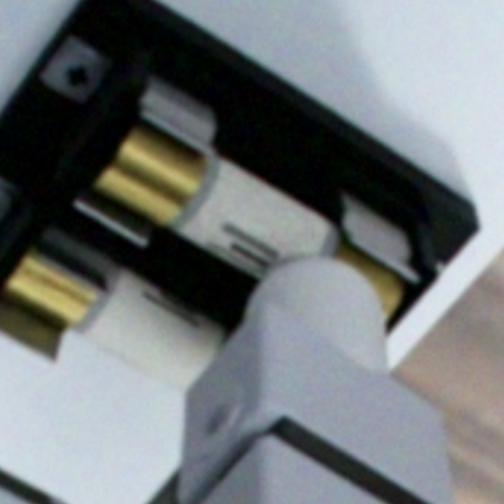

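move([
  [0,0,0,0,0,0,0,0.754,0.576,0.696,0,0.754,0.576,0.696,0,0.754,0.576,0.696,0.714,0.678,0.226,0.168,0.4,-0.6, 0,0,-0.0167,0,0,0, 0,0.754,0.576,0.696,0,0.95,0.95,0.95,0,0.95,0.95,0.95,0.714,0.678,0.226,0.168,0.7,-0.7],
  [0,0,0,0,0,0,0,0.754,0.576,0.696,0,0.754,0.576,0.696,0,0.754,0.576,0.696,0.714,0.678,0.226,0.168,0.4,-0.6, 0.0467,0,-0.0167,0,0,0, 0,0.754,0.576,0.696,0,0.95,0.95,0.95,0,0.95,0.95,0.95,0.714,0.678,0.226,0.168,0.7,-0.7],
  [0,0,0,0,0,0,0,0.754,0.576,0.696,0,0.754,0.576,0.696,0,0.754,0.576,0.696,0.714,0.678,0.226,0.168,0.4,-0.6, 0.0467,0,-0.0097,0,0,0, 0,0.754,0.576,0.696,0,0.95,0.95,0.95,0,0.95,0.95,0.95,0.714,0.678,0.226,0.168,0.7,-0.7],
], speed=0.04, cameras=["cam_right_wrist","cam_low"])

zoom_image(camera="cam_right_wrist", region=[260, 60, 380, 180])

zoom_image(camera="cam_low", region=[368, 233, 408, 273])

move(target=[0,0,0,0,0,0,0,0.754,0.576,0.696,0,0.754,0.576,0.696,0,0.754,0.576,0.696,0.714,0.678,0.226,0.168,0.4,-0.6, 0,0,0.0025,0,0,0, 0,0.754,0.576,0.696,0,0.95,0.95,0.95,0,0.95,0.95,0.95,0.714,0.678,0.226,0.168,0.7,-0.7], speed=0.02)

Scene clock: 3545.53 s.
left_arm: end_effector_position=(+0.4523, +0.1525, +0.3669) hand_goal=(+0.000, +0.754, +0.576, +0.696, +0.000, +0.754, +0.576, +0.696, +0.000, +0.754, +0.576, +0.696, +0.714, +0.678, +0.226, +0.168) hand_measured=(+0.000, +0.754, +0.576, +0.696, +0.000, +0.754, +0.576, +0.696, +0.000, +0.754, +0.576, +0.696, +0.714, +0.678, +0.224, +0.168) hand_current_ma=(+0, -4, +4, +0, +0, -4, +4, +0, +0, -4, +4, +0, +1, -4, -14, -2) hand_state=(goal, goal, goal, goal, goal, goal, goal, goal, goal, goal, goal, goal, goal, goal, goal, goal) hand_current_limit=0.40 hand_speed=-0.60 end_effector_quat_wxyz=(+0.048, +0.984, +0.167, +0.040) | right_arm: end_effector_position=(+0.4024, +0.4052, +0.1632) hand_goal=(+0.000, +0.754, +0.576, +0.696, +0.000, +0.950, +0.950, +0.950, +0.000, +0.950, +0.950, +0.950, +0.714, +0.678, +0.226, +0.168) hand_measured=(+0.002, +0.756, +0.574, +0.694, +0.002, +0.942, +0.944, +0.946, +0.002, +0.940, +0.944, +0.946, +0.712, +0.676, +0.214, +0.168) hand_current_ma=(+0, +0, +0, -1, +0, -4, -2, -1, +0, -4, -2, -1, -1, -1, -9, +0) hand_state=(goal, goal, goal, goal, goal, goal, goal, goal, goal, goal, goal, goal, goal, goal, goal, goal) hand_current_limit=0.70 hand_speed=-0.70 end_effector_quat_wxyz=(+0.001, +1.000, +0.002, +0.001)
Joint positions: left_arm=[0.565 -0.097 -0.925 -0.166 -0.799 3.484] | right_arm=[0.858 -0.788 -1.418 -0.005 -0.629 3.999]
Joint torques (N m): left_arm=[8.86 22.63 -22.62 -3.18 0.9 -0.65] | right_arm=[-11.1 44.54 -13.58 4.77 2.48 -1.47]
Hand target: left_arm +0.4523, +0.1525, +0.3669; +0.048, +0.984, +0.167, +0.040 | right_arm +0.4024, +0.4052, +0.1631; +0.001, +1.000, +0.002, +0.001
Off the commanded pose: left_arm 0.000 m, 0 deg | right_arm 0.000 m, 0 deg.
move: done
camera_calibration:
cam_right_wrist: T_world_to_cam=[[-0.773643, -0.630581, 0.0620048, 0.583116], [-0.404645, 0.566998, 0.717479, -0.233337], [-0.487585, 0.529983, -0.693815, 0.218833], [0, 0, 0, 1]] pos_world=[0.463404, 0.384026, 0.283088]
Images, in order (width x height): cam_low 672x504, cam_right_wrist 672x504.

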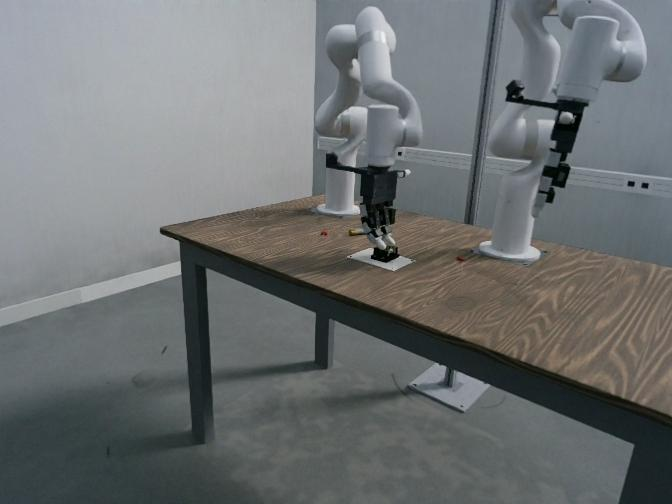

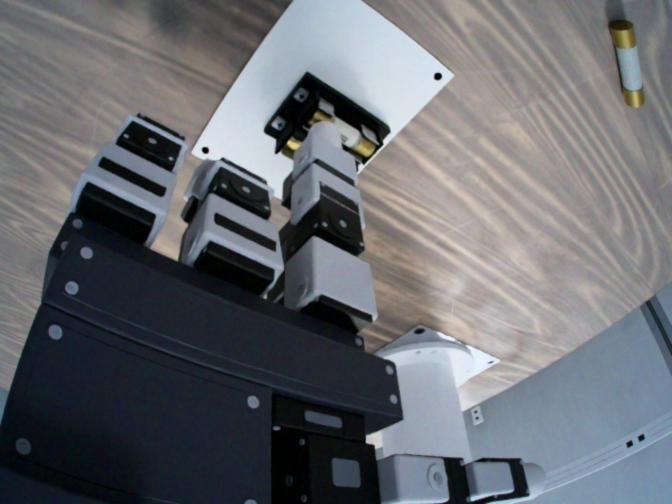

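Scaled by 4.200 from the camera's 672x504 image, which has a finer 960x720 frame.

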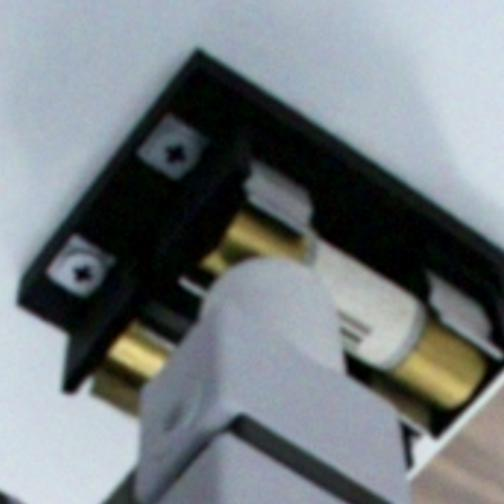

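Scaled by 12.600 from the camera's 672x504 image, which has a finer 960x720 frame.

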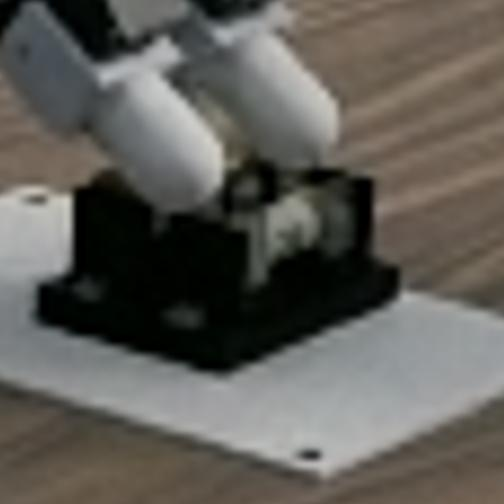

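Scene clock: 3546.23 s.
left_arm: end_effector_position=(+0.4523, +0.1525, +0.3669) hand_goal=(+0.000, +0.754, +0.576, +0.696, +0.000, +0.754, +0.576, +0.696, +0.000, +0.754, +0.576, +0.696, +0.714, +0.678, +0.226, +0.168) hand_measured=(+0.000, +0.754, +0.576, +0.696, +0.000, +0.754, +0.576, +0.696, +0.000, +0.754, +0.576, +0.696, +0.714, +0.678, +0.224, +0.168) hand_current_ma=(+0, -4, +4, +0, +0, -4, +4, +0, +0, -4, +4, +0, +1, -4, -14, -2) hand_state=(goal, goal, goal, goal, goal, goal, goal, goal, goal, goal, goal, goal, goal, goal, goal, goal) hand_current_limit=0.40 hand_speed=-0.60 end_effector_quat_wxyz=(+0.048, +0.984, +0.167, +0.040) | right_arm: end_effector_position=(+0.4024, +0.4052, +0.1617) hand_goal=(+0.000, +0.754, +0.576, +0.696, +0.000, +0.950, +0.950, +0.950, +0.000, +0.950, +0.950, +0.950, +0.714, +0.678, +0.226, +0.168) hand_measured=(+0.002, +0.754, +0.574, +0.694, +0.002, +0.942, +0.944, +0.946, +0.002, +0.940, +0.944, +0.946, +0.712, +0.676, +0.214, +0.168) hand_current_ma=(+0, +0, +0, -1, +0, -4, -2, -1, +0, -4, -2, -1, -1, -1, -9, +0) hand_state=(goal, goal, goal, goal, goal, goal, goal, goal, goal, goal, goal, goal, goal, goal, goal, goal) hand_current_limit=0.70 hand_speed=-0.70 end_effector_quat_wxyz=(+0.001, +1.000, +0.002, +0.001)
Joint positions: left_arm=[0.565 -0.097 -0.925 -0.166 -0.799 3.484] | right_arm=[0.858 -0.79 -1.417 -0.005 -0.627 4]
Joint torques (N m): left_arm=[9.77 22.47 -22.68 -2.61 0.83 -0.67] | right_arm=[-12.9 37.5 -10.3 2.37 2.69 -1.31]
Hand target: left_arm +0.4523, +0.1525, +0.3669; +0.048, +0.984, +0.167, +0.040 | right_arm +0.4024, +0.4052, +0.1616; +0.001, +1.000, +0.002, +0.001
Off the commanded pose: left_arm 0.000 m, 0 deg | right_arm 0.000 m, 0 deg.
move: done

move(target=[0,0,0,0,0,0,0,0.754,0.576,0.696,0,0.754,0.576,0.696,0,0.754,0.576,0.696,0.714,0.678,0.226,0.168,0.4,-0.6, 0,0,0.00167,0,0,0, 0,0.754,0.576,0.696,0,0.95,0.95,0.95,0,0.95,0.95,0.95,0.714,0.678,0.226,0.168,0.7,-0.7], speed=0.02)

move(target=[0,0,0,0,0,0,0,0.754,0.576,0.696,0,0.754,0.576,0.696,0,0.754,0.576,0.696,0.714,0.678,0.226,0.168,0.4,-0.6, 0,0,0.00167,0,0,0, 0,0.754,0.576,0.696,0,0.95,0.95,0.95,0,0.95,0.95,0.95,0.714,0.678,0.226,0.168,0.7,-0.7], speed=0.02)

move(target=[0,0,0,0,0,0,0,0.754,0.576,0.696,0,0.754,0.576,0.696,0,0.754,0.576,0.696,0.714,0.678,0.226,0.168,0.4,-0.6, 0,0,0.00167,0,0,0, 0,0.754,0.576,0.696,0,0.95,0.95,0.95,0,0.95,0.95,0.95,0.714,0.678,0.226,0.168,0.7,-0.7], speed=0.02)

Scene clock: 3559.80 s.
left_arm: end_effector_position=(+0.4523, +0.1525, +0.3669) hand_goal=(+0.000, +0.754, +0.576, +0.696, +0.000, +0.754, +0.576, +0.696, +0.000, +0.754, +0.576, +0.696, +0.714, +0.678, +0.226, +0.168) hand_measured=(+0.000, +0.754, +0.576, +0.696, +0.000, +0.754, +0.576, +0.696, +0.000, +0.754, +0.576, +0.696, +0.714, +0.678, +0.224, +0.168) hand_current_ma=(+0, -4, +4, +0, +0, -4, +4, +0, +0, -4, +4, +0, +1, -4, -14, -2) hand_state=(goal, goal, goal, goal, goal, goal, goal, goal, goal, goal, goal, goal, goal, goal, goal, goal) hand_current_limit=0.40 hand_speed=-0.60 end_effector_quat_wxyz=(+0.048, +0.984, +0.167, +0.040) | right_arm: end_effector_position=(+0.4024, +0.4052, +0.1607) hand_goal=(+0.000, +0.754, +0.576, +0.696, +0.000, +0.950, +0.950, +0.950, +0.000, +0.950, +0.950, +0.950, +0.714, +0.678, +0.226, +0.168) hand_measured=(+0.002, +0.754, +0.574, +0.692, +0.002, +0.942, +0.944, +0.946, +0.002, +0.940, +0.944, +0.946, +0.712, +0.676, +0.214, +0.168) hand_current_ma=(+0, +0, +0, -1, +0, -4, -2, -1, +0, -4, -2, -1, -1, -1, -9, +0) hand_state=(goal, goal, goal, goal, goal, goal, goal, goal, goal, goal, goal, goal, goal, goal, goal, goal) hand_current_limit=0.70 hand_speed=-0.70 end_effector_quat_wxyz=(+0.001, +1.000, +0.002, +0.001)
Joint positions: left_arm=[0.565 -0.097 -0.925 -0.166 -0.799 3.484] | right_arm=[0.858 -0.792 -1.417 -0.005 -0.625 3.999]
Joint torques (N m): left_arm=[10.03 22.15 -22.59 -2.43 0.84 -0.69] | right_arm=[-11.28 21.27 -6.07 -2.91 3.36 -0.05]
Hand target: left_arm +0.4523, +0.1525, +0.3669; +0.048, +0.984, +0.167, +0.040 | right_arm +0.4024, +0.4052, +0.1606; +0.001, +1.000, +0.002, +0.001
Off the commanded pose: left_arm 0.000 m, 0 deg | right_arm 0.000 m, 0 deg.
move: done

Scene clock: 3560.50 s.
left_arm: end_effector_position=(+0.4523, +0.1525, +0.3669) hand_goal=(+0.000, +0.754, +0.576, +0.696, +0.000, +0.754, +0.576, +0.696, +0.000, +0.754, +0.576, +0.696, +0.714, +0.678, +0.226, +0.168) hand_measured=(+0.000, +0.754, +0.576, +0.696, +0.000, +0.754, +0.576, +0.696, +0.000, +0.754, +0.576, +0.696, +0.714, +0.678, +0.224, +0.168) hand_current_ma=(+0, -4, +4, +0, +0, -4, +4, +0, +0, -4, +4, +0, +1, -4, -14, -2) hand_state=(goal, goal, goal, goal, goal, goal, goal, goal, goal, goal, goal, goal, goal, goal, goal, goal) hand_current_limit=0.40 hand_speed=-0.60 end_effector_quat_wxyz=(+0.048, +0.984, +0.167, +0.040) | right_arm: end_effector_position=(+0.4025, +0.4053, +0.1600) hand_goal=(+0.000, +0.754, +0.576, +0.696, +0.000, +0.950, +0.950, +0.950, +0.000, +0.950, +0.950, +0.950, +0.714, +0.678, +0.226, +0.168) hand_measured=(+0.004, +0.754, +0.574, +0.690, +0.002, +0.942, +0.944, +0.946, +0.002, +0.940, +0.944, +0.946, +0.712, +0.676, +0.214, +0.168) hand_current_ma=(+1, +0, +0, -2, +0, -4, -2, -1, +0, -4, -2, -1, -1, -1, -9, +0) hand_state=(goal, goal, goal, goal, goal, goal, goal, goal, goal, goal, goal, goal, goal, goal, goal, goal) hand_current_limit=0.70 hand_speed=-0.70 end_effector_quat_wxyz=(+0.001, +1.000, +0.002, +0.002)
Joint positions: left_arm=[0.565 -0.097 -0.925 -0.166 -0.799 3.484] | right_arm=[0.858 -0.792 -1.417 -0.005 -0.624 3.999]
Joint torques (N m): left_arm=[9.01 22.45 -22.37 -3.04 0.82 -0.66] | right_arm=[-13.11 13.6 -1.77 -2.79 3.64 0.54]
Hand target: left_arm +0.4523, +0.1525, +0.3669; +0.048, +0.984, +0.167, +0.040 | right_arm +0.4024, +0.4052, +0.1596; +0.001, +1.000, +0.002, +0.001
Off the commanded pose: left_arm 0.000 m, 0 deg | right_arm 0.000 m, 0 deg.
move: done

Scene clock: 3561.20 s.
left_arm: end_effector_position=(+0.4523, +0.1525, +0.3669) hand_goal=(+0.000, +0.754, +0.576, +0.696, +0.000, +0.754, +0.576, +0.696, +0.000, +0.754, +0.576, +0.696, +0.714, +0.678, +0.226, +0.168) hand_measured=(+0.000, +0.754, +0.576, +0.696, +0.000, +0.754, +0.576, +0.696, +0.000, +0.754, +0.576, +0.696, +0.714, +0.678, +0.224, +0.168) hand_current_ma=(+0, -4, +4, +0, +0, -4, +4, +0, +0, -4, +4, +0, +1, -4, -14, -2) hand_state=(goal, goal, goal, goal, goal, goal, goal, goal, goal, goal, goal, goal, goal, goal, goal, goal) hand_current_limit=0.40 hand_speed=-0.60 end_effector_quat_wxyz=(+0.048, +0.984, +0.167, +0.040) | right_arm: end_effector_position=(+0.4026, +0.4053, +0.1592) hand_goal=(+0.000, +0.754, +0.576, +0.696, +0.000, +0.950, +0.950, +0.950, +0.000, +0.950, +0.950, +0.950, +0.714, +0.678, +0.226, +0.168) hand_measured=(+0.004, +0.754, +0.574, +0.688, +0.002, +0.942, +0.944, +0.946, +0.002, +0.940, +0.944, +0.946, +0.712, +0.676, +0.214, +0.168) hand_current_ma=(+1, +0, +0, -3, +0, -4, -2, -1, +0, -4, -2, -1, -1, -1, -9, +0) hand_state=(goal, goal, goal, goal, goal, goal, goal, goal, goal, goal, goal, goal, goal, goal, goal, goal) hand_current_limit=0.70 hand_speed=-0.70 end_effector_quat_wxyz=(+0.000, +1.000, +0.002, +0.002)
Joint positions: left_arm=[0.565 -0.097 -0.925 -0.166 -0.799 3.484] | right_arm=[0.858 -0.794 -1.417 -0.005 -0.622 4]
Joint torques (N m): left_arm=[9.74 22.36 -22.46 -2.82 0.87 -0.64] | right_arm=[-11.31 10.22 2.09 -3.11 3.67 1.04]
Hand target: left_arm +0.4523, +0.1525, +0.3669; +0.048, +0.984, +0.167, +0.040 | right_arm +0.4024, +0.4052, +0.1586; +0.001, +1.000, +0.002, +0.001
Off the commanded pose: left_arm 0.000 m, 0 deg | right_arm 0.001 m, 0 deg.
move: done

move(target=[0,0,0,0,0,0,0,0.754,0.576,0.696,0,0.754,0.576,0.696,0,0.754,0.576,0.696,0.714,0.678,0.226,0.168,0.4,-0.6, 0,0,0.00167,0,0,0, 0,0.754,0.576,0.696,0,0.95,0.95,0.95,0,0.95,0.95,0.95,0.714,0.678,0.226,0.168,0.7,-0.7], speed=0.02)

move(target=[0,0,0,0,0,0,0,0.754,0.576,0.696,0,0.754,0.576,0.696,0,0.754,0.576,0.696,0.714,0.678,0.226,0.168,0.4,-0.6, 0,0,0.00133,0,0,0, 0,0.754,0.576,0.696,0,0.95,0.95,0.95,0,0.95,0.95,0.95,0.714,0.678,0.226,0.168,0.7,-0.7], speed=0.02, cameras=["cam_right_wrist"])

zoom_image(camera="cam_right_wrist", region=[260, 60, 380, 180])

Scene clock: 3570.00 s.
left_arm: end_effector_position=(+0.4523, +0.1525, +0.3669) hand_goal=(+0.000, +0.754, +0.576, +0.696, +0.000, +0.754, +0.576, +0.696, +0.000, +0.754, +0.576, +0.696, +0.714, +0.678, +0.226, +0.168) hand_measured=(+0.000, +0.754, +0.576, +0.696, +0.000, +0.754, +0.576, +0.696, +0.000, +0.754, +0.576, +0.696, +0.714, +0.678, +0.224, +0.168) hand_current_ma=(+0, -4, +4, +0, +0, -4, +4, +0, +0, -4, +4, +0, +1, -4, -14, -2) hand_state=(goal, goal, goal, goal, goal, goal, goal, goal, goal, goal, goal, goal, goal, goal, goal, goal) hand_current_limit=0.40 hand_speed=-0.60 end_effector_quat_wxyz=(+0.048, +0.984, +0.167, +0.040) | right_arm: end_effector_position=(+0.4026, +0.4054, +0.1584) hand_goal=(+0.000, +0.754, +0.576, +0.696, +0.000, +0.950, +0.950, +0.950, +0.000, +0.950, +0.950, +0.950, +0.714, +0.678, +0.226, +0.168) hand_measured=(+0.004, +0.754, +0.574, +0.688, +0.002, +0.942, +0.944, +0.946, +0.002, +0.940, +0.944, +0.946, +0.712, +0.676, +0.214, +0.168) hand_current_ma=(+1, +0, +0, -4, +0, -4, -2, -1, +0, -4, -2, -1, -1, -1, -9, +0) hand_state=(goal, goal, goal, goal, goal, goal, goal, goal, goal, goal, goal, goal, goal, goal, goal, goal) hand_current_limit=0.70 hand_speed=-0.70 end_effector_quat_wxyz=(+0.000, +1.000, +0.002, +0.002)
Joint positions: left_arm=[0.565 -0.097 -0.925 -0.166 -0.799 3.484] | right_arm=[0.858 -0.795 -1.417 -0.005 -0.62 4]
Joint torques (N m): left_arm=[9 22.46 -22.4 -2.87 0.86 -0.77] | right_arm=[-11.59 5.29 2.25 -3.18 3.77 1.02]
Hand target: left_arm +0.4523, +0.1525, +0.3669; +0.048, +0.984, +0.167, +0.040 | right_arm +0.4024, +0.4052, +0.1576; +0.001, +1.000, +0.002, +0.001
Off the commanded pose: left_arm 0.000 m, 0 deg | right_arm 0.001 m, 0 deg.
move: done

Scene clock: 3570.80 s.
left_arm: end_effector_position=(+0.4523, +0.1525, +0.3669) hand_goal=(+0.000, +0.754, +0.576, +0.696, +0.000, +0.754, +0.576, +0.696, +0.000, +0.754, +0.576, +0.696, +0.714, +0.678, +0.226, +0.168) hand_measured=(+0.000, +0.754, +0.576, +0.696, +0.000, +0.754, +0.576, +0.696, +0.000, +0.754, +0.576, +0.696, +0.714, +0.678, +0.224, +0.168) hand_current_ma=(+0, -4, +4, +0, +0, -4, +4, +0, +0, -4, +4, +0, +1, -4, -14, -2) hand_state=(goal, goal, goal, goal, goal, goal, goal, goal, goal, goal, goal, goal, goal, goal, goal, goal) hand_current_limit=0.40 hand_speed=-0.60 end_effector_quat_wxyz=(+0.048, +0.984, +0.167, +0.040) | right_arm: end_effector_position=(+0.4024, +0.4051, +0.1567) hand_goal=(+0.000, +0.754, +0.576, +0.696, +0.000, +0.950, +0.950, +0.950, +0.000, +0.950, +0.950, +0.950, +0.714, +0.678, +0.226, +0.168) hand_measured=(-0.006, +0.754, +0.576, +0.696, +0.002, +0.942, +0.944, +0.946, +0.002, +0.940, +0.944, +0.946, +0.712, +0.676, +0.214, +0.168) hand_current_ma=(-1, +0, +0, +0, +0, -4, -2, -1, +0, -4, -2, -1, +0, -1, -9, +0) hand_state=(goal, goal, goal, goal, goal, goal, goal, goal, goal, goal, goal, goal, goal, goal, goal, goal) hand_current_limit=0.70 hand_speed=-0.70 end_effector_quat_wxyz=(+0.001, +1.000, +0.002, +0.001)
Joint positions: left_arm=[0.565 -0.097 -0.925 -0.166 -0.799 3.484] | right_arm=[0.858 -0.797 -1.417 -0.005 -0.619 4]
Joint torques (N m): left_arm=[10.36 22.64 -22.48 -2.55 0.69 -0.68] | right_arm=[-10.6 25.75 -15.43 -2.92 2.56 1.06]
Hand target: left_arm +0.4523, +0.1525, +0.3669; +0.048, +0.984, +0.167, +0.040 | right_arm +0.4024, +0.4051, +0.1568; +0.001, +1.000, +0.002, +0.001
Off the commanded pose: left_arm 0.000 m, 0 deg | right_arm 0.000 m, 0 deg.
move: done
camera_calibration:
cam_right_wrist: T_world_to_cam=[[-0.7736, -0.630619, 0.0621471, 0.583334], [-0.404604, 0.567046, 0.717464, -0.22869], [-0.487687, 0.529885, -0.693818, 0.214412], [0, 0, 0, 1]] pos_world=[0.463304, 0.383926, 0.276588]
Images, in order (width x height): cam_right_wrist 672x504.

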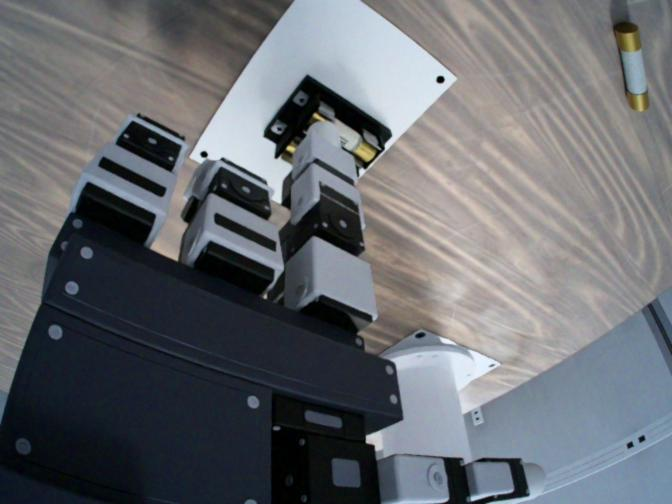

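Scaled by 4.200 from the camera's 672x504 image, which has a finer 960x720 frame.

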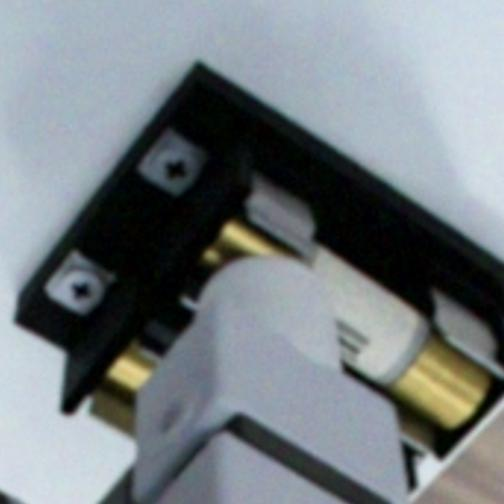

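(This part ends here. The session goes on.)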